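# Move skirt from hanger into basket, rehang hanger

## Task

Remove the skirt from its hanger and lower it into the basket. Do not release it from above the rim: if a third or more of it falls in, it can count as a failure even when a gripper still holds the rest. The whole skirt must end up inside the basket, and any cloth left hanging over the rim costs points. Put the hanger back on the rail and leave the rack standing upright.

## Robot and tools

ROBOT. There are two six-joint arms, left_arm and right_arm, each with a parallel gripper. In the scene frame, left_arm's base sits at (-0.032, +0.234, +0.016) m and right_arm's at (+0.035, -0.365, +0.026) m, each yawed very slightly (quat_wxyz (+1.000, 0, 0, -0.008) and (+1.000, 0, 0, -0.022)). A camera stand is fixed to the floor behind the arms.

FRAMES. Scene frame: origin at table-top height, halfway between the nominal bases; +x points out over the table, +z points up, and left_arm is on the +y side. These names do not match left and right in the images. Hand poses, velocities and wrist-camera poses in results are given in each arm's own base frame. Fixed cameras and the table use the scene frame. Printed hand poses may be off by a few cm, more at long reach. The fingers point along the gripper's +z axis and close along its y axis. end_effector_position is the point between the pads, roughly 1 cm behind the tips.

JOINTS. Every row and every per-joint list uses this order: waist, shoulder, elbow, wrist pitch, wrist yaw, wrist roll. Stated ranges (rad): waist -2.618 to 3.054, shoulder 0.000 to 3.142, elbow 0.000 to 3.142, wrist pitch -1.571 to 1.571, wrist yaw -1.571 to 1.571, wrist roll -2.094 to 2.094. Real ends can differ by up to 0.059 rad. A call is rejected if a target goes more than 0.059 rad past a stated end and further out than the joint currently is. A target beyond the true end gets clipped, and the result then prints "joint sent to its limit".

ROW FORMAT. One flat list of 14 numbers covering both arms, even when only one moves: left_arm's 6 absolute joint angles (rad), then its opening, then right_arm's 6 angles and opening. Angles are targets to reach, not offsets. Opening runs from -1 (closed) to +1 (fully open). Except near the two ends, the fingers go to where grip_measured reads the value you send. To keep one arm or gripper unchanged, resend its current "Joint targets" and tool command. A 0 for the opening is a real command, not a blank.

TOOLS.
- execute_actions(actions, cameras): actions is a list of actions. Each action is a table of up to 15 rows, one per 1/30 s step. A shorter table repeats its last row until 15 steps are done. Per step, a joint's target may lead its measured angle by at most 0.339 rad (waist, shoulder, elbow) or 2.2 rad (wrist joints). If a target would move the gripper more than 200 mm from where it is, that arm's targets are scaled back. An empty actions list returns full state and all images. cameras: list of names, ["all"], or []. An unknown name voids the whole call.
- move(target, speed, blend, opening_speed, grip_force, blocking, cameras): target is one 14-number row or a list of up to 15 rows. All joints of both arms interpolate together, so the hand traces a curve. The whole list shares 10 s, and a path lasts at least 0.5 s. speed: rad/s for whichever joint has farthest to go, 0.01 to 12.57, default 0.5, one number or one per target. blend: rad, the corner-rounding radius at intermediate targets. 0 means a full stop at each one. opening_speed: rate of change of the opening per second, at least 0.2. grip_force: newtons per finger pad, 10 to 50, one value or one per arm. It persists, and low values close slowly. blocking=false returns early while the move runs, and a new move replaces it. The first target's opening is applied at the start. Opening changes in later targets are applied after the arm arrives and stops. Paths do not avoid obstacles or the other arm. The result adds a "move:" line: done, off_target (resting more than 0.035 rad from target), moving, held (a check withheld steps or the clearance check stopped the path), or fault, and may add limits=held.
- wait(seconds): 0 to 10. Arms hold their last command, and a running move continues.
- stop(): brakes the running move. Faster motion needs more distance to stop.
- zoom_image(camera, region): region [x0, y0, x1, y1] in pixels of that camera's latest image, at most 504 by 504.
- finished_scene(scene): pass the current scene's number. This ends the scene and cannot be undone.

CAMERAS. cam_head_left, cam_head_right, cam_high, cam_low, cam_left_wrist and cam_right_wrist, all 672x504. Wrist camera poses follow the arm's reported joints and may lag while the arm moves. Calibration is approximate.

RESULTS. Joint positions: per arm, the six angles (rad) then the pad gap (m, 0.094 when fully open). Joint velocities: same layout; "within noise" means still. Joint targets: what the joints are currently driven toward. Tool commands: current opening commands. grip_measured: finger opening on the command scale. It reads a bit wide when empty and narrower than the object under squeeze. Joint torques: N m, positive toward larger angles, offset and noisy. Joints 1 to 3 wrap at ±28. Call results with actions also list joint angles at some steps. "joint command not followed": the clearance check altered an arm's targets. Motor temperatures: MOTOR HOT appears at 75 °C. At 90 °C the arm folds and stays idle. At 100 °C it goes limp.

CAUTIONS. The scene keeps running while you compose a reply, and an unblocked move continues during that time. Lower the skirt right into the basket before opening the gripper; never release it from height. Open well above grip_measured to let go. Avoid knocking over the rack or dropping anything off the table; anything left off the table fails the task. Do not strike fixed or heavy objects hard. Keep the arms from touching each other, and never close one gripper on the other's fingers. Slow moves lessen impacts, and targets set far past a contact press harder. Holding loads, reaching far or straining against a pose heats the motors. Loose objects may occasionally be nudged by outside pushes.

Each tool is called in YAML: its name, and indented under it one key for each argument.

## Session

execute_actions:
  actions: []

Scene clock: 0.00 s.
left_arm: end_effector_position=(+0.2451, -0.2393, +0.4719) grip_measured=-0.842 end_effector_quat_wxyz=(+0.521, +0.278, +0.787, -0.179) | right_arm: end_effector_position=(+0.3838, +0.0010, +0.4071) grip_measured=+1.000 end_effector_quat_wxyz=(+0.707, +0.000, +0.707, +0.000)
Joint positions: left_arm=[-0.875 1.323 1.974 -1.062 -0.188 -0.072 0.007] | right_arm=[0 1.047 1.047 0 0 0 0.094]
Joint velocities: within noise
Joint torques (N m): no reading
Motor temperatures (°C): left_arm=[26 27 33 32 23 26 24] | right_arm=[26 25 30 26 23 24 25]
Heat: left arm: 33 °C; right arm: 30 °C.
Joint targets: left_arm=[-0.875 1.315 1.986 -1.023 -0.190 -0.073] | right_arm=[0.000 1.040 1.058 0.004 0.000 0.000]
Tool commands: left_gripper/opening=-1.0 right_gripper/opening=+1.0
camera_calibration:
cam_left_wrist: T_world_to_cam=[[-0.626239, -0.779604, -0.00642835, -0.029052], [-0.584981, 0.475321, -0.657166, 0.6028], [0.515385, -0.407783, -0.753718, 0.217845], [0, 0, 0, 1]] pos_world=[0.222159, -0.220339, 0.560147]

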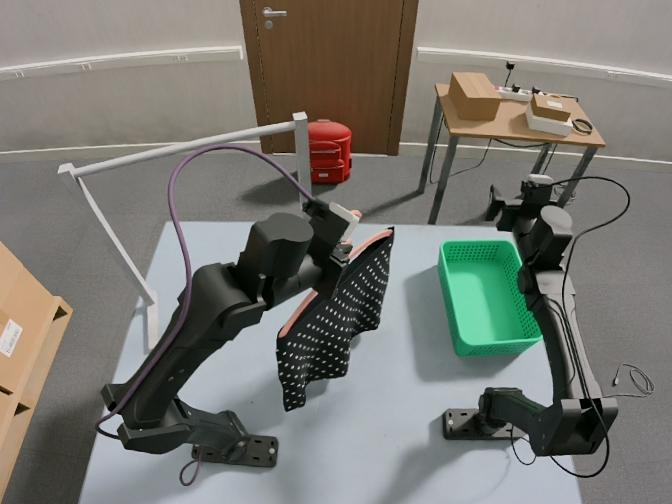

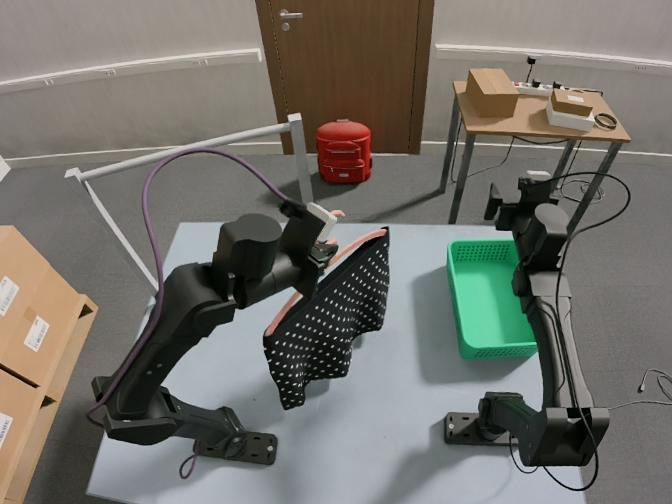

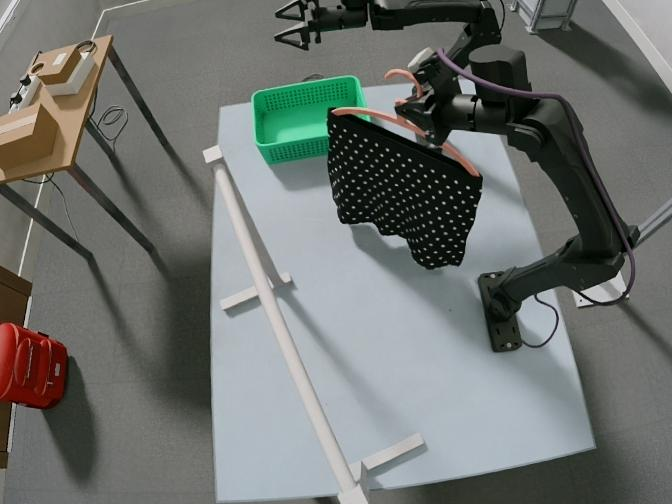

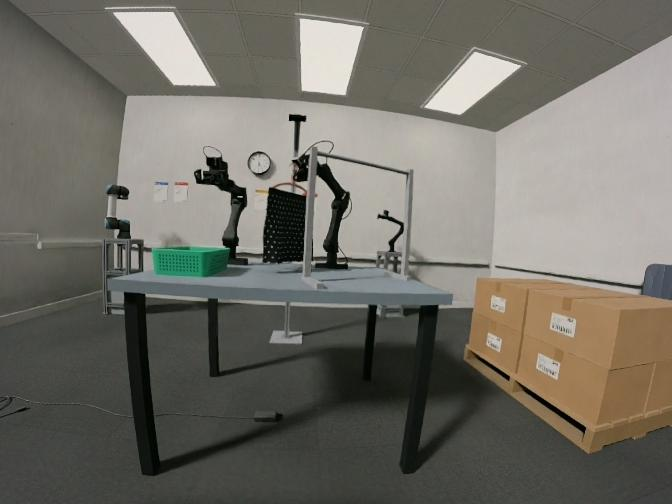

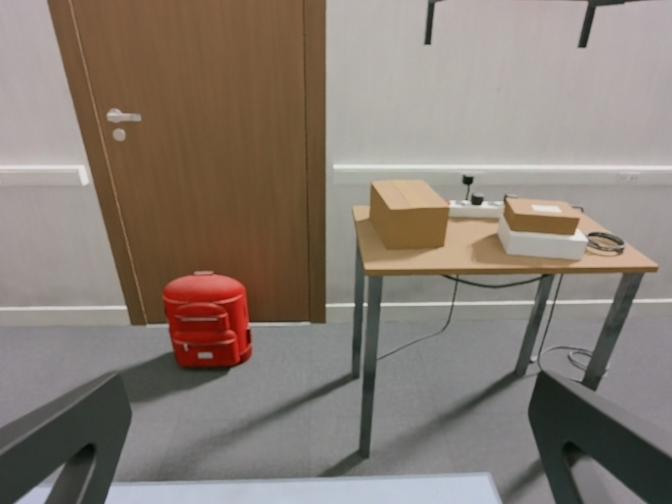

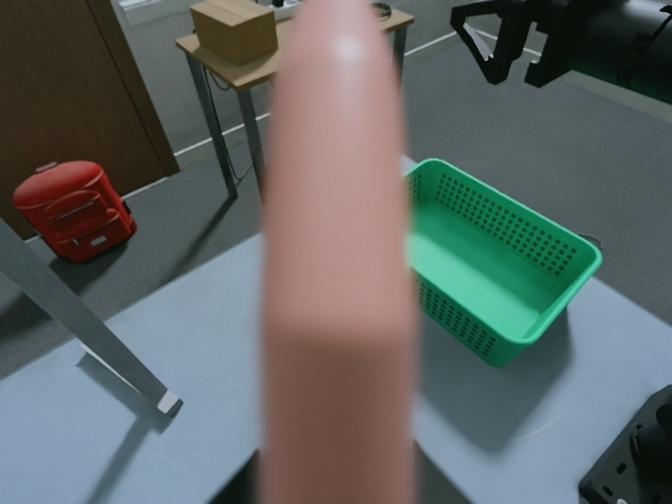

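move:
  target:
    - [-1.0,1.658,2.71,-1.22,-0.2,-0.076,-1,-0.44,1.88,1.87,-1.54,0,-0.5,1]
  speed: 0.7
  cameras: ["cam_left_wrist","cam_low","cam_head_left","cam_high"]

Scene clock: 7.03 s.
left_arm: end_effector_position=(+0.2245, -0.2812, +0.5622) grip_measured=-0.842 end_effector_quat_wxyz=(+0.565, +0.297, +0.729, -0.248) | right_arm: end_effector_position=(+0.3157, -0.1459, +0.1735) grip_measured=+1.000 end_effector_quat_wxyz=(+0.007, -0.026, +1.000, -0.004)
Joint positions: left_arm=[-0.994 1.654 2.678 -1.269 -0.189 -0.072 0.007] | right_arm=[-0.436 1.868 1.84 -1.526 0 -0.489 0.094]
Joint torques (N m): left_arm=[-0.55 -3.93 6.78 2.49 -0.17 -0.1] | right_arm=[-0.17 -8.21 8.66 0.07 -0.02 -0.12]
Heat: left arm: 36 °C; right arm: 31 °C.
Joint targets: left_arm=[-1.000 1.658 2.710 -1.220 -0.200 -0.076] | right_arm=[-0.440 1.880 1.870 -1.540 0.000 -0.500]
move: off_target (left_arm); left_arm: the wrist pitch is farthest, 0.049 rad from its target
camera_calibration:
cam_left_wrist: T_world_to_cam=[[-0.714759, -0.698886, 0.0260426, -0.0496906], [-0.45992, 0.441661, -0.770331, 0.695995], [0.526871, -0.562578, -0.637113, 0.167717], [0, 0, 0, 1]] pos_world=[0.19622, -0.247768, 0.644295]
Images, in order (width x height): cam_head_left 672x504, cam_high 672x504, cam_low 672x504, cam_left_wrist 672x504.

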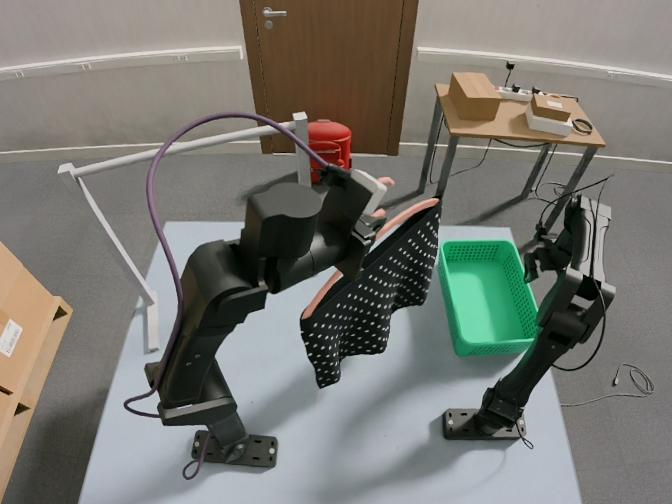

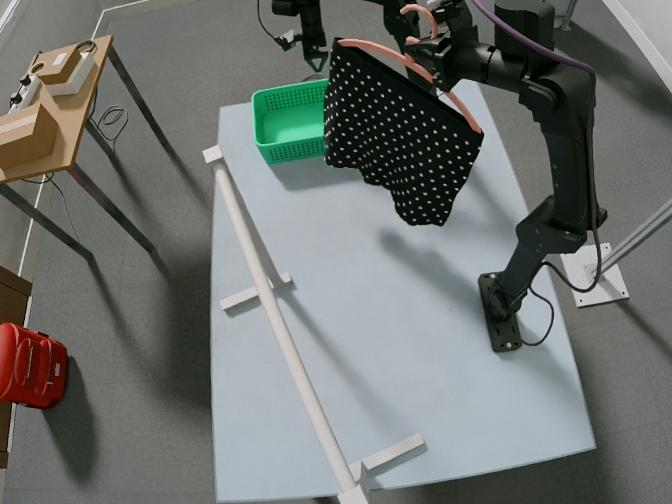

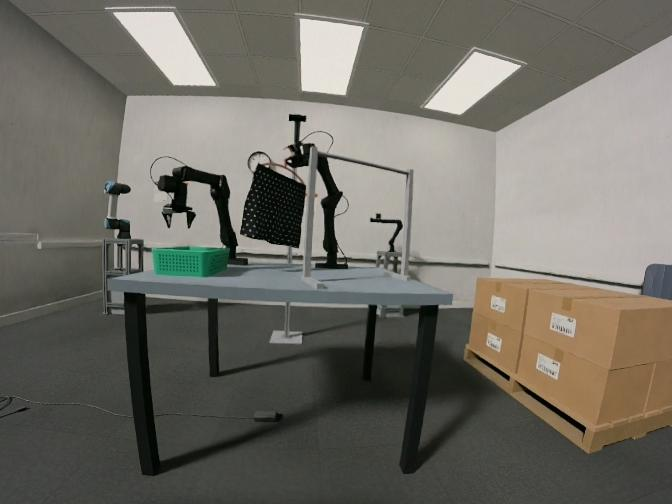

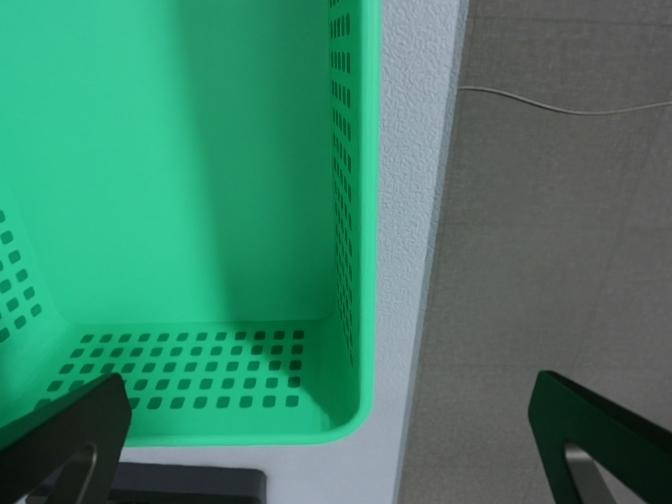

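move:
  target:
    - [-1.0,1.658,2.71,-1.22,-0.2,-0.076,-1,-0.475,1.9286,1.55,-1.192,0,-0.525,1]
    - [-1.0,1.658,2.71,-1.22,-0.2,-0.076,-1,-0.475,1.9286,1.55,-1.192,0,-0.525,-1]
  speed: 0.3
  opening_speed: 1.5
  grip_force: [50,35]
  cameras: ["cam_left_wrist"]

Scene clock: 16.67 s.
left_arm: end_effector_position=(+0.2245, -0.2812, +0.5622) grip_measured=-0.842 end_effector_quat_wxyz=(+0.565, +0.297, +0.729, -0.248) | right_arm: end_effector_position=(+0.3238, -0.1618, +0.0874) grip_measured=-0.993 end_effector_quat_wxyz=(+0.004, -0.025, +1.000, -0.002)
Joint positions: left_arm=[-0.994 1.654 2.678 -1.269 -0.189 -0.072 0.007] | right_arm=[-0.466 1.916 1.56 -1.206 0 -0.515 0]
Joint torques (N m): left_arm=[-0.54 -3.95 6.78 2.49 -0.15 -0.1] | right_arm=[-0.72 -8.73 5.08 0.33 0.01 -0.11]
Motor temperatures (°C): left_arm=[26 27 35 38 23 26 25] | right_arm=[26 26 31 27 23 24 25]
Heat: left arm: 38 °C; right arm: 31 °C.
Joint targets: left_arm=[-1.000 1.658 2.710 -1.220 -0.200 -0.076] | right_arm=[-0.475 1.928 1.550 -1.192 0.000 -0.525]
grip_force (N): 50, 35
move: off_target (left_arm); left_arm: the wrist pitch is farthest, 0.049 rad from its target
camera_calibration:
cam_left_wrist: T_world_to_cam=[[-0.714759, -0.698886, 0.0260426, -0.0496906], [-0.45992, 0.441661, -0.770331, 0.695995], [0.526871, -0.562578, -0.637113, 0.167717], [0, 0, 0, 1]] pos_world=[0.19622, -0.247768, 0.644295]
Images, in order (width x height): cam_left_wrist 672x504.

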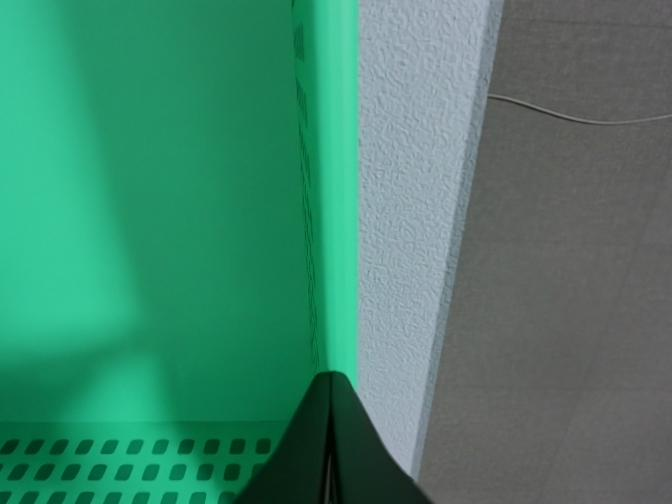

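move:
  target:
    - [-1.0,1.658,2.71,-1.22,-0.2,-0.076,-1,-0.475,1.9286,1.55,-1.192,0,-0.525,0.3]
    - [-1.0,1.658,2.71,-1.22,-0.2,-0.076,-1,-0.475,1.948,1.466,-1.089,0,-0.525,0.3]
    - [-1.0,1.658,2.71,-1.22,-0.2,-0.076,-1,-0.475,1.948,1.466,-1.089,0,-0.525,-1]
  speed: 0.2
  opening_speed: 1.5
  cameras: ["cam_left_wrist"]

Scene clock: 23.70 s.
left_arm: end_effector_position=(+0.2245, -0.2812, +0.5622) grip_measured=-0.842 end_effector_quat_wxyz=(+0.565, +0.297, +0.729, -0.248) | right_arm: end_effector_position=(+0.3231, -0.1606, +0.0606) grip_measured=-0.821 end_effector_quat_wxyz=(+0.007, -0.032, +0.999, +0.009)
Joint positions: left_arm=[-0.994 1.654 2.678 -1.269 -0.189 -0.072 0.007] | right_arm=[-0.476 1.934 1.476 -1.11 -0.023 -0.539 0.008]
Joint torques (N m): left_arm=[-0.55 -3.97 6.76 2.49 -0.16 -0.1] | right_arm=[-0.03 -8.61 5.01 0.42 0.17 0.15]
Heat: left arm: 39 °C; right arm: 31 °C.
Joint targets: left_arm=[-1.000 1.658 2.710 -1.220 -0.200 -0.076] | right_arm=[-0.475 1.948 1.466 -1.089 0.000 -0.525]
grip_force (N): 50, 35
move: off_target (left_arm); left_arm: the wrist pitch is farthest, 0.049 rad from its target
camera_calibration:
cam_left_wrist: T_world_to_cam=[[-0.714759, -0.698886, 0.0260426, -0.0496906], [-0.45992, 0.441661, -0.770331, 0.695995], [0.526871, -0.562578, -0.637113, 0.167717], [0, 0, 0, 1]] pos_world=[0.19622, -0.247768, 0.644295]
Images, in order (width x height): cam_left_wrist 672x504.

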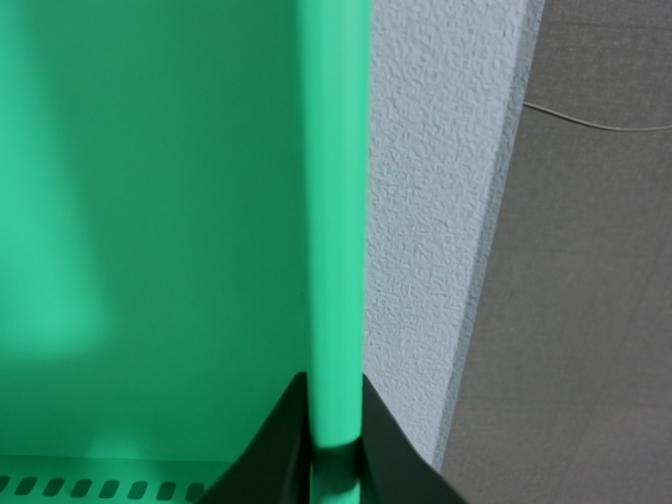

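move:
  target:
    - [-1.0,1.658,2.71,-1.22,-0.2,-0.076,-1,0.13,1.731,1.19,-1.03,0,0.18,-1]
    - [-1.0,1.658,2.71,-1.22,-0.2,-0.076,-1,0.738,1.499,0.947,-1.019,0,0.88,-1]
  speed: 0.5
  blend: [0.08,0]
  cameras: ["cam_high","cam_head_left","cam_low"]

Scene clock: 29.57 s.
left_arm: end_effector_position=(+0.2244, -0.2805, +0.5599) grip_measured=-0.842 end_effector_quat_wxyz=(+0.563, +0.298, +0.731, -0.245) | right_arm: end_effector_position=(+0.1922, +0.1732, +0.0567) grip_measured=-0.823 end_effector_quat_wxyz=(+0.014, +0.081, +0.996, +0.024)
Joint positions: left_arm=[-0.994 1.654 2.678 -1.279 -0.19 -0.072 0.007] | right_arm=[0.72 1.513 0.97 -0.974 -0.014 0.883 0.008]
Joint torques (N m): left_arm=[-0.59 -3.97 6.75 2.58 -0.14 -0.09] | right_arm=[1.4 -7.09 3.93 -0.13 0.14 -0.04]
Heat: left arm: 39 °C; right arm: 31 °C.
Joint targets: left_arm=[-1.000 1.658 2.710 -1.220 -0.200 -0.076] | right_arm=[0.738 1.499 0.947 -1.019 0.000 0.880]
grip_force (N): 50, 35
move: off_target (left_arm, right_arm); left_arm: the wrist pitch is farthest, 0.059 rad from its target; right_arm: the wrist pitch is farthest, 0.045 rad from its target
Images, in order (width x height): cam_head_left 672x504, cam_high 672x504, cam_low 672x504.

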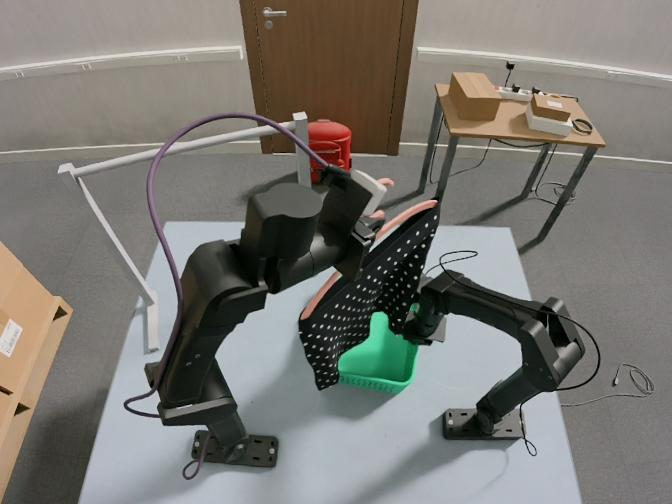

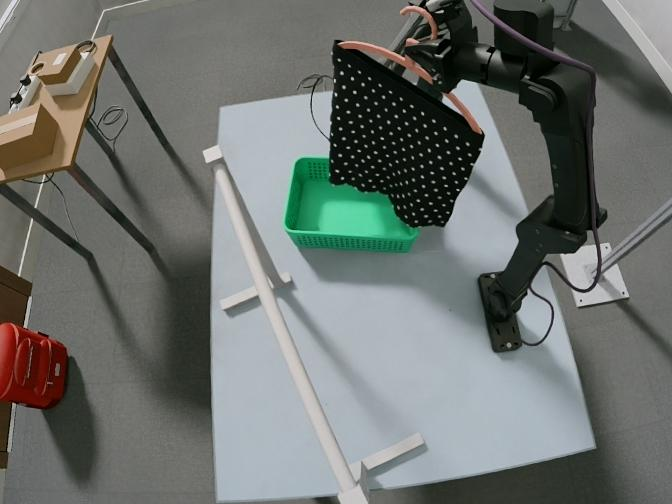

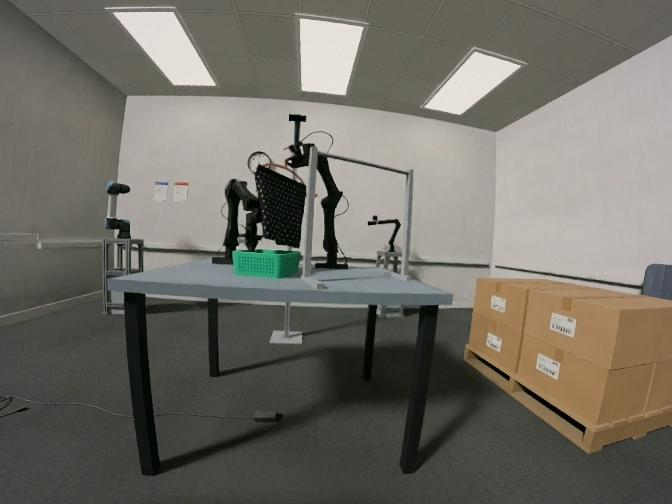

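move:
  target:
    - [-1.0,1.658,2.71,-1.22,-0.2,-0.076,-1,0.738,1.499,0.947,-1.019,0,0.88,0.2]
    - [-1.0,1.658,2.71,-1.22,-0.2,-0.076,-1,0.738,1.49,1.529,-1.55,0,0.88,0.2]
    - [-0.807,1.429,1.941,-0.45,0,0,-1,-0.15,1.9,2.0,-1.5,-0.3,0.9,0.4]
  speed: [0.5,0.6,0.7]
  blend: [0,0.1,0]
  opening_speed: 2
  grip_force: [50,50]
  cameras: ["cam_high","cam_head_left","cam_low"]

Scene clock: 40.70 s.
left_arm: end_effector_position=(+0.3012, -0.3134, +0.5321) grip_measured=-0.842 end_effector_quat_wxyz=(+0.632, +0.283, +0.669, -0.270) | right_arm: end_effector_position=(+0.3797, -0.0065, +0.2083) grip_measured=+0.398 end_effector_quat_wxyz=(+0.014, +0.485, +0.860, +0.161)
Joint positions: left_arm=[-0.811 1.469 1.94 -0.526 -0.007 -0.004 0.007] | right_arm=[-0.157 1.887 1.967 -1.507 -0.292 0.891 0.066]
Joint torques (N m): left_arm=[0.42 -8.61 6.83 2.79 0.04 -0.01] | right_arm=[0.58 -8.28 9.01 0.53 -0.28 0.11]
Heat: left arm: 42 °C; right arm: 31 °C.
Joint targets: left_arm=[-0.807 1.429 1.941 -0.450 0.000 0.000] | right_arm=[-0.150 1.900 2.000 -1.500 -0.300 0.900]
move: off_target (left_arm); left_arm: the wrist pitch is farthest, 0.076 rad from its target
Images, in order (width x height): cam_head_left 672x504, cam_high 672x504, cam_low 672x504.

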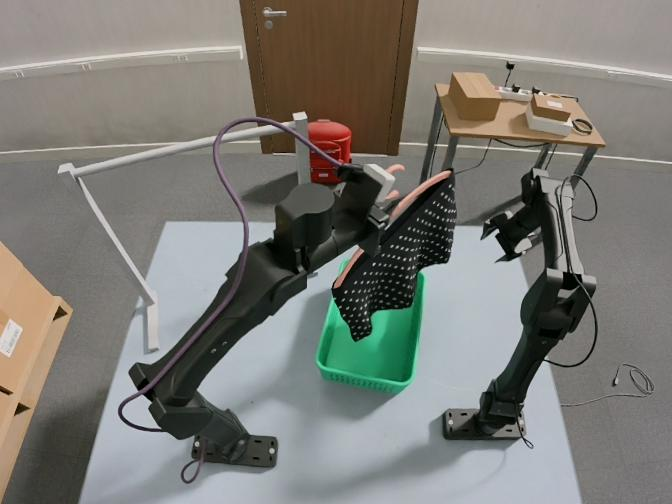

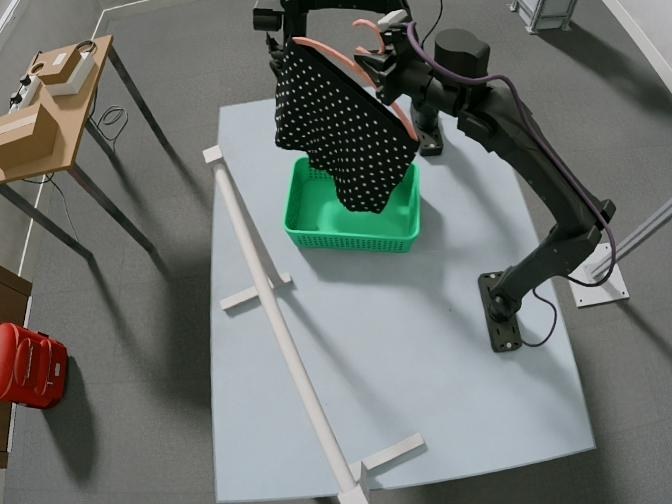

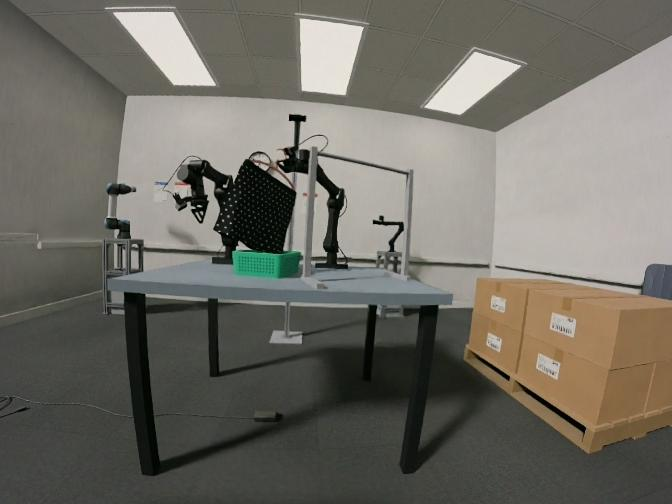

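move:
  target:
    - [-0.807,1.265,1.305,-0.19,0,0,-1,-0.15,1.9,2.0,-1.5,-0.3,0.9,0.4]
    - [-0.807,1.24,0.845,0.22,0,0,-1,-0.05,1.94,2.06,-1.53,-0.4,0.95,0.4]
  speed: 0.5
  blend: [0.1,0]
  cameras: ["cam_high","cam_head_left","cam_low","cam_left_wrist"]

zoom_image:
  camera: "cam_head_left"
  region: [310, 220, 470, 400]

zoom_image:
  camera: "cam_high"
  region: [260, 90, 450, 260]

Scene clock: 47.27 s.
left_arm: end_effector_position=(+0.3005, -0.3137, +0.2643) grip_measured=-0.842 end_effector_quat_wxyz=(+0.566, +0.308, +0.725, -0.243) | right_arm: end_effector_position=(+0.3896, +0.0477, +0.2181) grip_measured=+0.398 end_effector_quat_wxyz=(-0.011, +0.454, +0.866, +0.209)
Joint positions: left_arm=[-0.811 1.276 0.851 0.18 -0.003 -0.004 0.007] | right_arm=[-0.057 1.923 2.029 -1.515 -0.39 0.941 0.066]
Joint torques (N m): left_arm=[0.42 -7.73 7.62 2.4 0.01 0] | right_arm=[0.53 -8.27 8.62 0.34 -0.36 0.07]
Motor temperatures (°C): left_arm=[26 28 36 43 23 26 26] | right_arm=[26 27 32 26 23 24 25]
Heat: left arm: 43 °C; right arm: 32 °C.
Joint targets: left_arm=[-0.807 1.240 0.845 0.220 0.000 0.000] | right_arm=[-0.050 1.940 2.060 -1.530 -0.400 0.950]
move: off_target (left_arm); left_arm: the wrist pitch is farthest, 0.040 rad from its target
camera_calibration:
cam_left_wrist: T_world_to_cam=[[-0.723872, -0.68992, 0.00444, 0.000918053], [-0.444332, 0.461257, -0.767991, 0.516804], [0.527804, -0.557901, -0.640445, -0.078345], [0, 0, 0, 1]] pos_world=[0.271648, -0.281455, 0.346721]
Images, in order (width x height): cam_head_left 672x504, cam_high 672x504, cam_low 672x504, cam_left_wrist 672x504.

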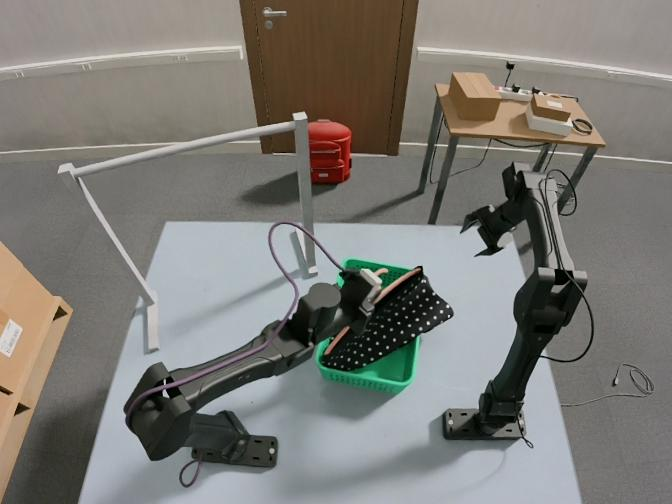

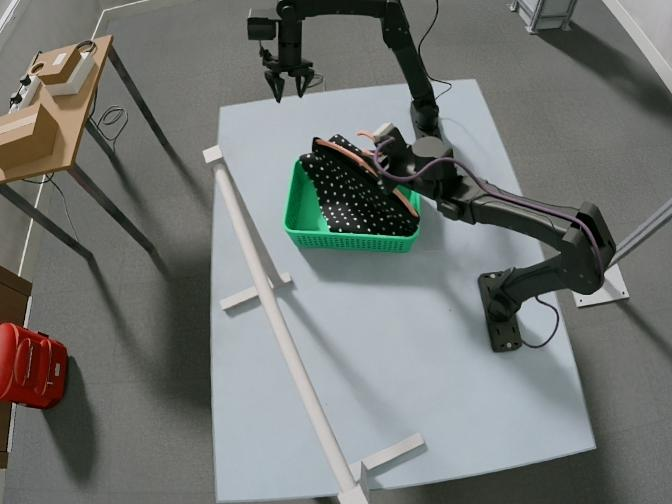

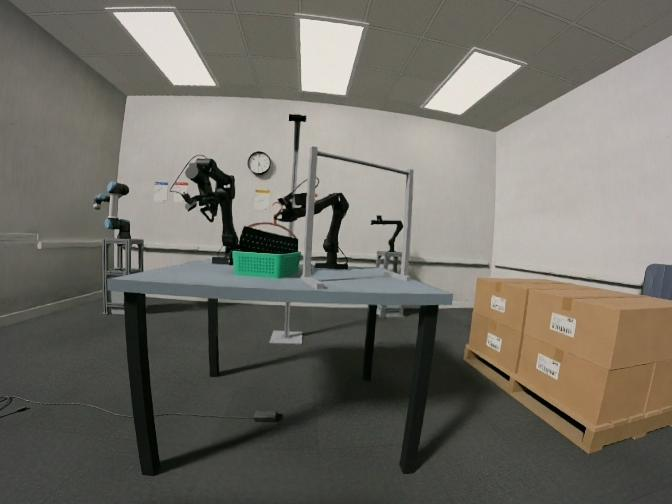

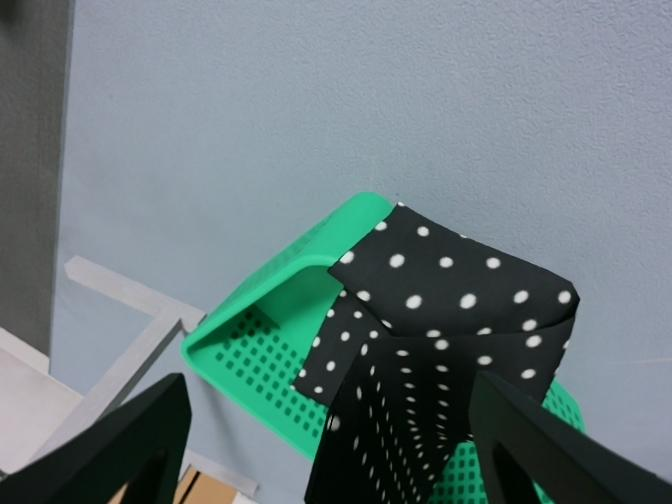

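Scaled by 2.800.

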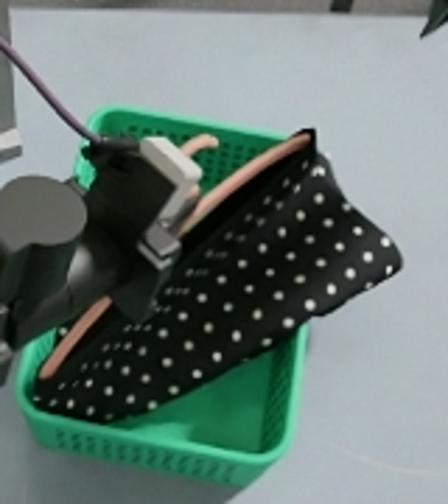

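Scaled by 2.653.

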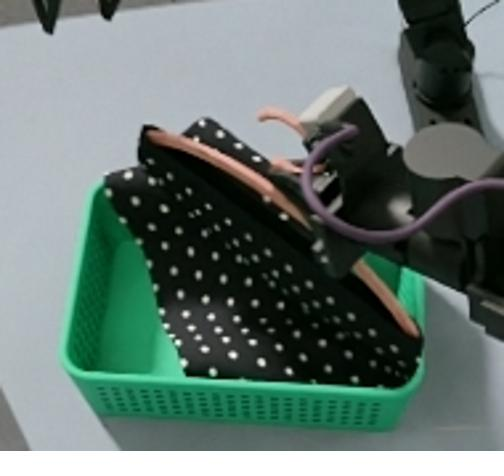

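move:
  target:
    - [-0.807,1.21,1.36,-0.25,0,0,-1,-0.05,1.94,2.06,-1.53,-0.4,0.95,0.4]
    - [-0.807,1.21,1.315,-0.29,0,0,-1,-0.05,1.94,2.06,-1.53,-0.4,0.95,0.4]
    - [-0.807,1.155,0.797,0.17,0,0,-1,-0.05,1.94,2.06,-1.53,-0.4,0.95,0.4]
  speed: [0.5,0.3,0.4]
  blend: [0.0,0.05,0]
  cameras: ["cam_high","cam_head_left","cam_low","cam_left_wrist"]

zoom_image:
  camera: "cam_head_left"
  region: [310, 220, 470, 400]

zoom_image:
  camera: "cam_high"
  region: [260, 90, 450, 260]

Scene clock: 56.60 s.
left_arm: end_effector_position=(+0.2863, -0.2989, +0.2672) grip_measured=-0.842 end_effector_quat_wxyz=(+0.565, +0.309, +0.726, -0.242) | right_arm: end_effector_position=(+0.3896, +0.0477, +0.2181) grip_measured=+0.398 end_effector_quat_wxyz=(-0.011, +0.454, +0.866, +0.209)
Joint positions: left_arm=[-0.81 1.186 0.807 0.132 -0.002 -0.003 0.007] | right_arm=[-0.057 1.923 2.029 -1.515 -0.39 0.941 0.066]
Joint torques (N m): left_arm=[0.32 -6.67 7.36 2.36 -0.02 -0.02] | right_arm=[0.69 -8.28 8.55 0.31 -0.35 0.08]
Heat: left arm: 43 °C; right arm: 33 °C.
Joint targets: left_arm=[-0.807 1.155 0.797 0.170 0.000 0.000] | right_arm=[-0.050 1.940 2.060 -1.530 -0.400 0.950]
move: off_target (left_arm); blend cut to 0.0225 rad at target 2; left_arm: the wrist pitch is farthest, 0.038 rad from its target
camera_calibration:
cam_left_wrist: T_world_to_cam=[[-0.724835, -0.688914, 0.00336307, 0.00166102], [-0.444285, 0.463709, -0.766541, 0.506073], [0.526521, -0.55711, -0.642187, -0.0596405], [0, 0, 0, 1]] pos_world=[0.257447, -0.266752, 0.34962]
Images, in order (width x height): cam_head_left 672x504, cam_high 672x504, cam_low 672x504, cam_left_wrist 672x504.

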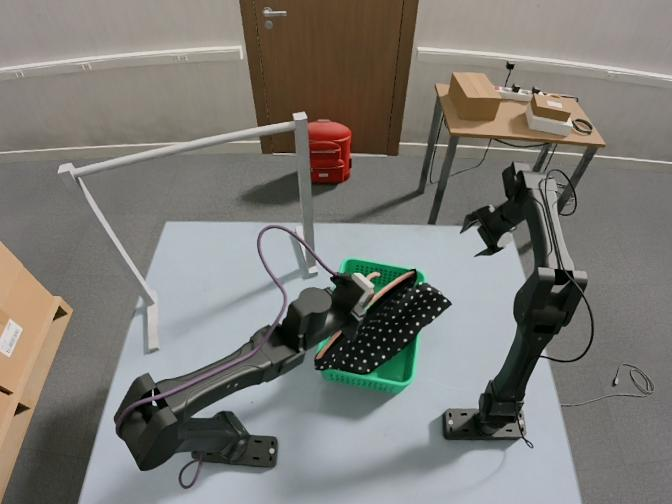

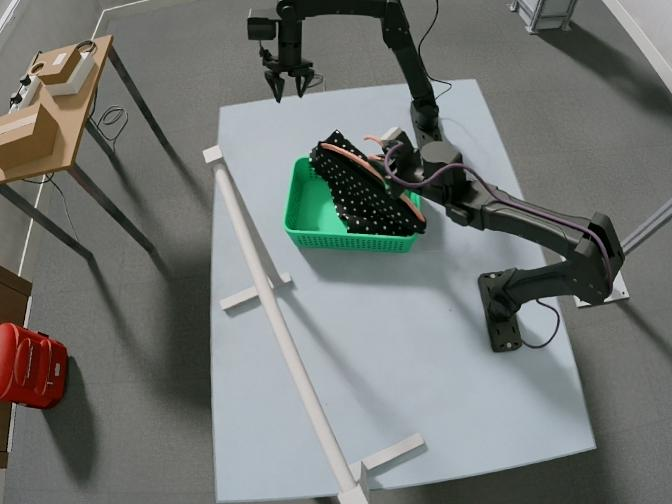

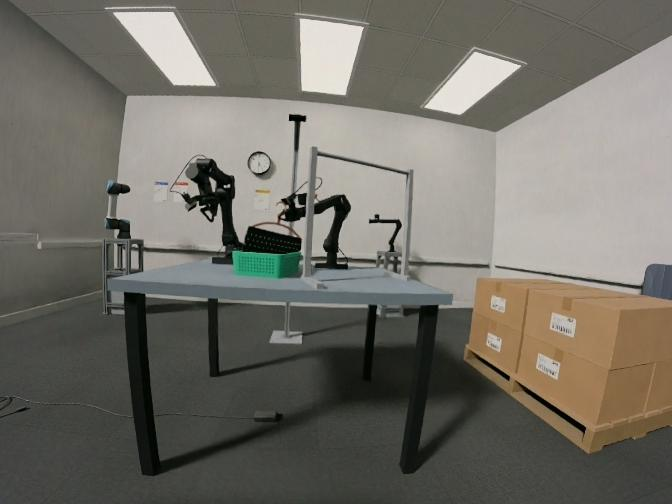

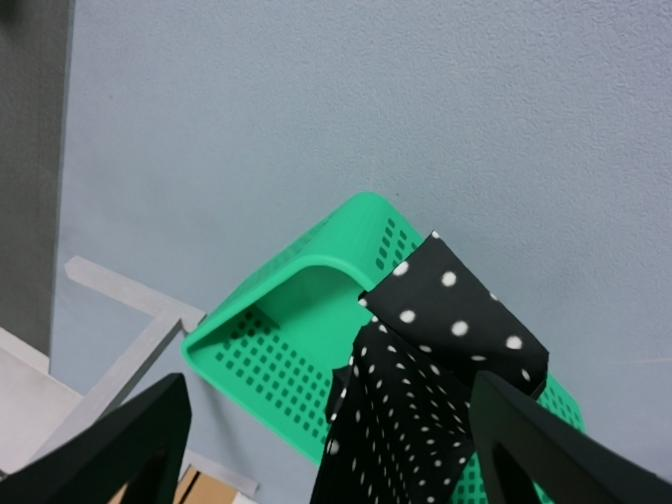

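Scaled by 2.800.

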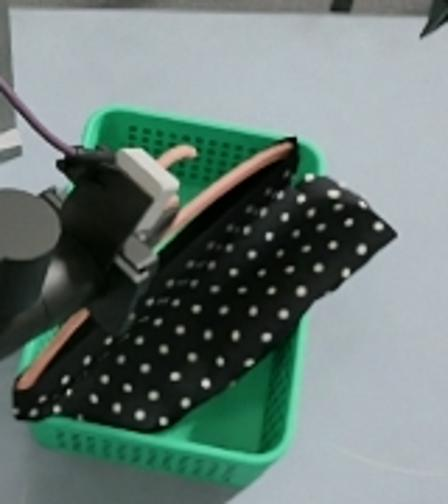

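Scaled by 2.653.

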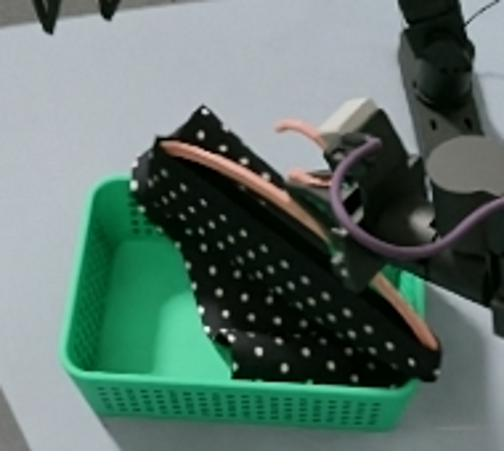

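move:
  target:
    - [-0.807,1.155,0.797,0.17,0,0,-1,0.22,2.0,2.115,-1.56,-0.5,1.07,0.3]
    - [-0.807,1.155,0.797,0.17,0,0,-1,0.2865,1.939,1.682,-1.285,-0.5,1.07,0.3]
  speed: [0.5,0.35]
  blend: [0.05,0]
  cameras: ["cam_high","cam_head_left","cam_left_wrist"]

zoom_image:
  camera: "cam_head_left"
  region: [370, 220, 490, 340]

zoom_image:
  camera: "cam_high"
  region: [270, 70, 410, 210]

Scene clock: 63.03 s.
left_arm: end_effector_position=(+0.2863, -0.2990, +0.2676) grip_measured=-0.842 end_effector_quat_wxyz=(+0.566, +0.309, +0.725, -0.243) | right_arm: end_effector_position=(+0.3355, +0.1850, +0.1196) grip_measured=+0.302 end_effector_quat_wxyz=(-0.156, +0.372, +0.896, +0.186)
Joint positions: left_arm=[-0.81 1.186 0.807 0.134 -0.002 -0.003 0.007] | right_arm=[0.278 1.979 1.692 -1.298 -0.49 1.06 0.061]
Joint torques (N m): left_arm=[0.4 -6.63 7.36 2.38 -0.02 -0.02] | right_arm=[0.61 -14.32 4.9 0.28 -0.39 0.11]
Heat: left arm: 43 °C; right arm: 33 °C.
Joint targets: left_arm=[-0.807 1.155 0.797 0.170 0.000 0.000] | right_arm=[0.287 1.939 1.682 -1.285 -0.500 1.070]
move: off_target (left_arm, right_arm); left_arm: the wrist pitch is farthest, 0.036 rad from its target; right_arm: the shoulder is farthest, 0.040 rad from its target
camera_calibration:
cam_left_wrist: T_world_to_cam=[[-0.724871, -0.688877, 0.00325957, 0.00178394], [-0.443208, 0.462733, -0.767753, 0.506225], [0.527379, -0.557966, -0.640738, -0.0602857], [0, 0, 0, 1]] pos_world=[0.25745, -0.266655, 0.350023]
Images, in order (width x height): cam_head_left 672x504, cam_high 672x504, cam_left_wrist 672x504.

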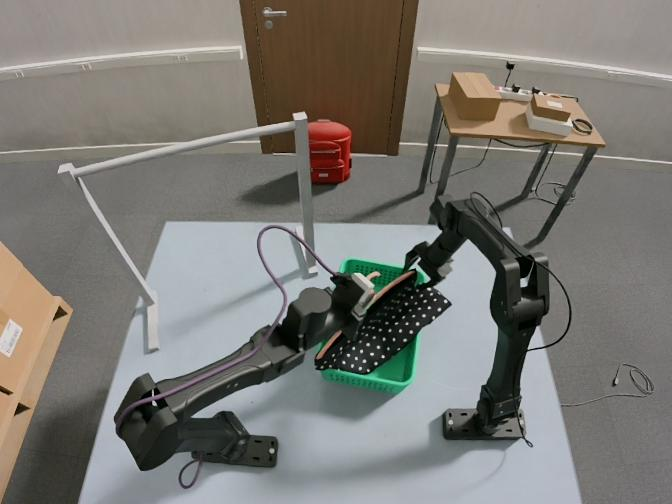

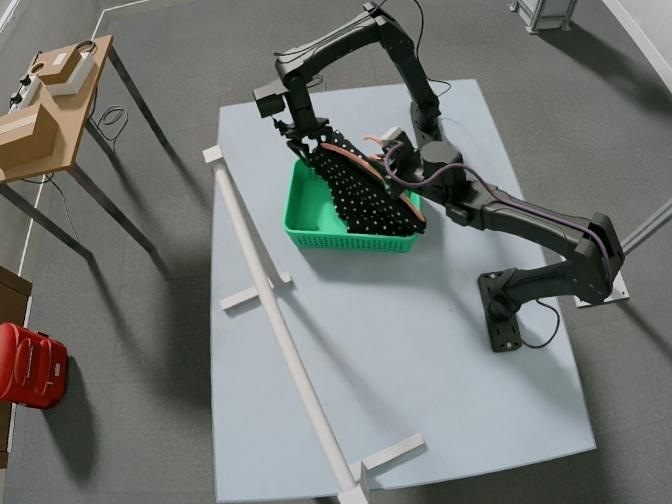

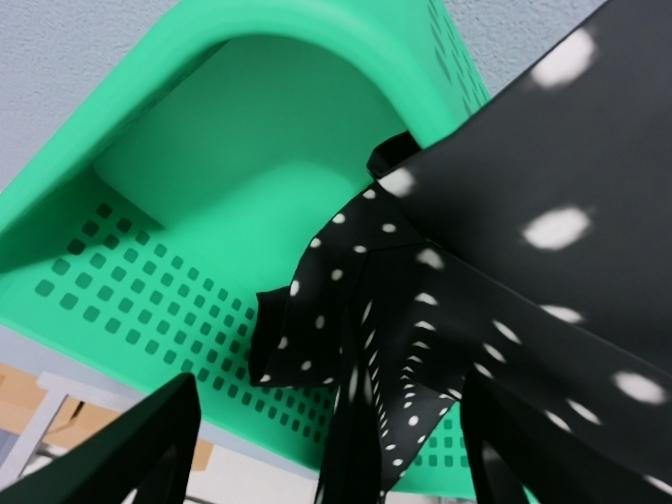

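Scaled by 4.200.

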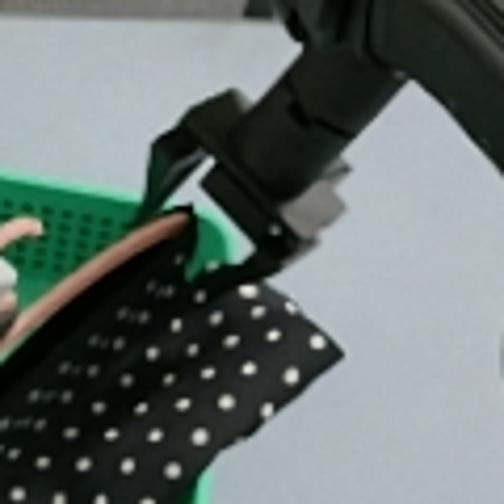

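Scaled by 3.600.

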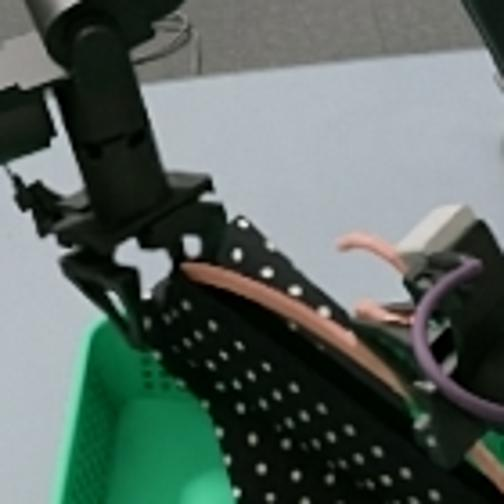

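move:
  target:
    - [-0.807,1.155,0.797,0.17,0,0,-1,0.318,1.932,1.715,-1.318,-0.5,1.09,0.3]
    - [-0.807,1.155,0.797,0.17,0,0,-1,0.318,1.932,1.715,-1.318,-0.5,1.09,-1]
  speed: 0.3
  opening_speed: 1.5
  cameras: ["cam_high","cam_head_left","cam_left_wrist"]

zoom_image:
  camera: "cam_head_left"
  region: [370, 220, 490, 340]

zoom_image:
  camera: "cam_high"
  region: [270, 70, 410, 210]

Scene clock: 67.80 s.
left_arm: end_effector_position=(+0.2854, -0.2999, +0.2678) grip_measured=-0.842 end_effector_quat_wxyz=(+0.571, +0.330, +0.715, -0.230) | right_arm: end_effector_position=(+0.3193, +0.1900, +0.1211) grip_measured=-0.870 end_effector_quat_wxyz=(-0.172, +0.384, +0.893, +0.159)
Joint positions: left_arm=[-0.811 1.186 0.807 0.135 0.004 0.051 0.007] | right_arm=[0.312 1.972 1.692 -1.346 -0.471 1.11 0.006]
Joint torques (N m): left_arm=[0.44 -6.65 7.38 2.35 -0.06 -0.66] | right_arm=[0.55 -14.27 7.9 0.38 -0.57 -0.22]
Heat: left arm: 44 °C; right arm: 33 °C.
Joint targets: left_arm=[-0.807 1.155 0.797 0.170 0.000 0.000] | right_arm=[0.318 1.932 1.715 -1.318 -0.500 1.090]
move: off_target (left_arm, right_arm); target 2's new numbers were sent with right_arm's shoulder 0.040 rad from that target; left_arm: the wrist roll is farthest, 0.051 rad from its target; right_arm: the shoulder is farthest, 0.040 rad from its target
camera_calibration:
cam_left_wrist: T_world_to_cam=[[-0.737179, -0.67403, -0.0474418, 0.0219443], [-0.405281, 0.497245, -0.767134, 0.505824], [0.540662, -0.546287, -0.63973, -0.0607644], [0, 0, 0, 1]] pos_world=[0.254031, -0.269922, 0.350203]
Images, in order (width x height): cam_head_left 672x504, cam_high 672x504, cam_left_wrist 672x504.

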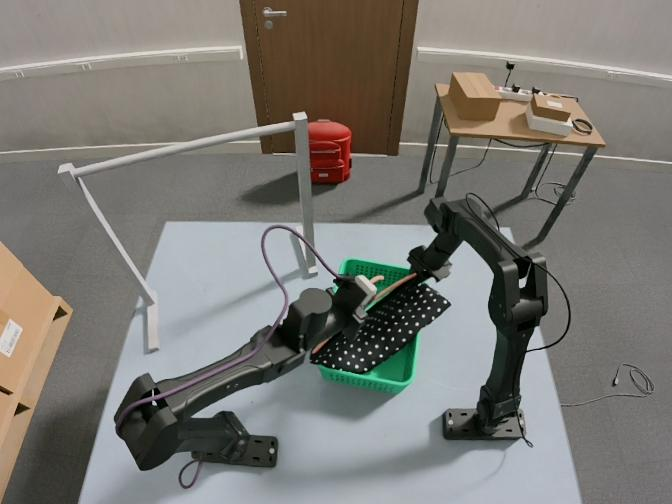

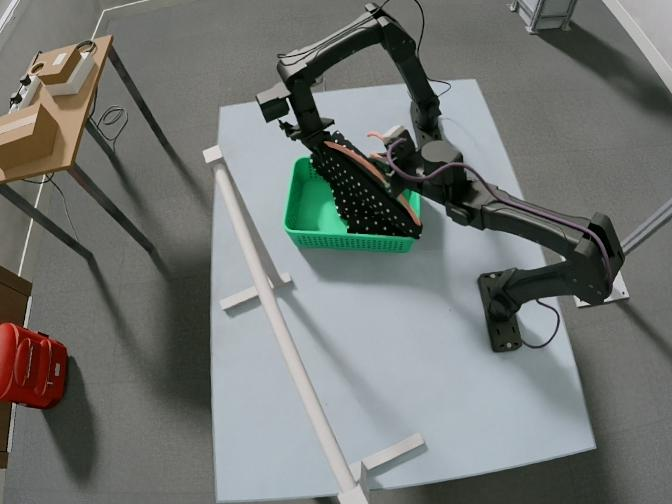

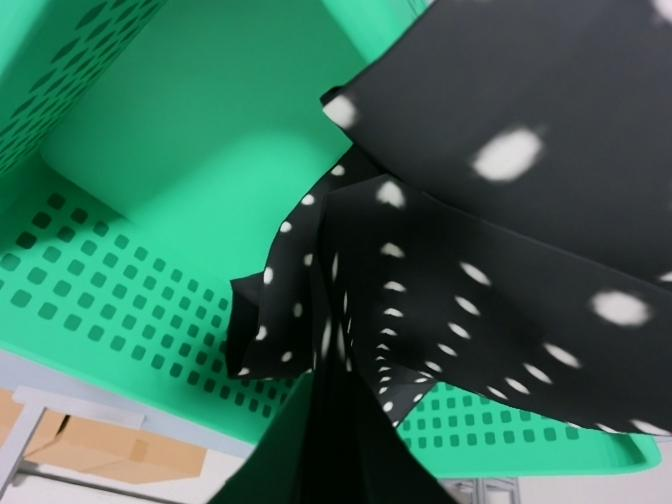

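Scaled by 4.200.

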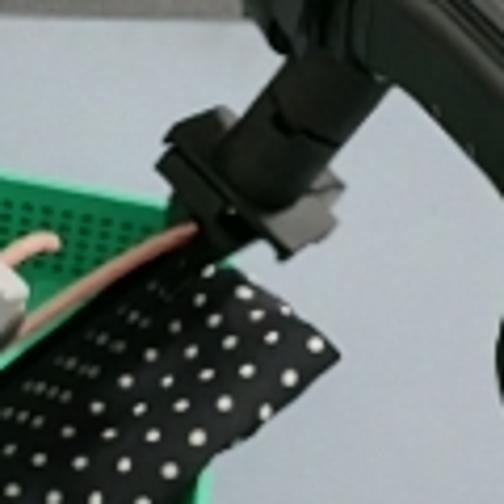

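Scaled by 3.600.

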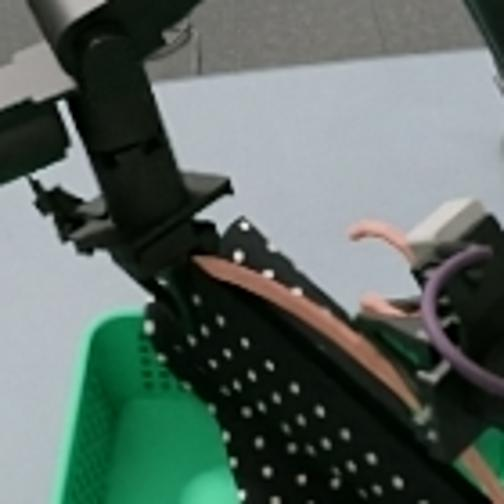

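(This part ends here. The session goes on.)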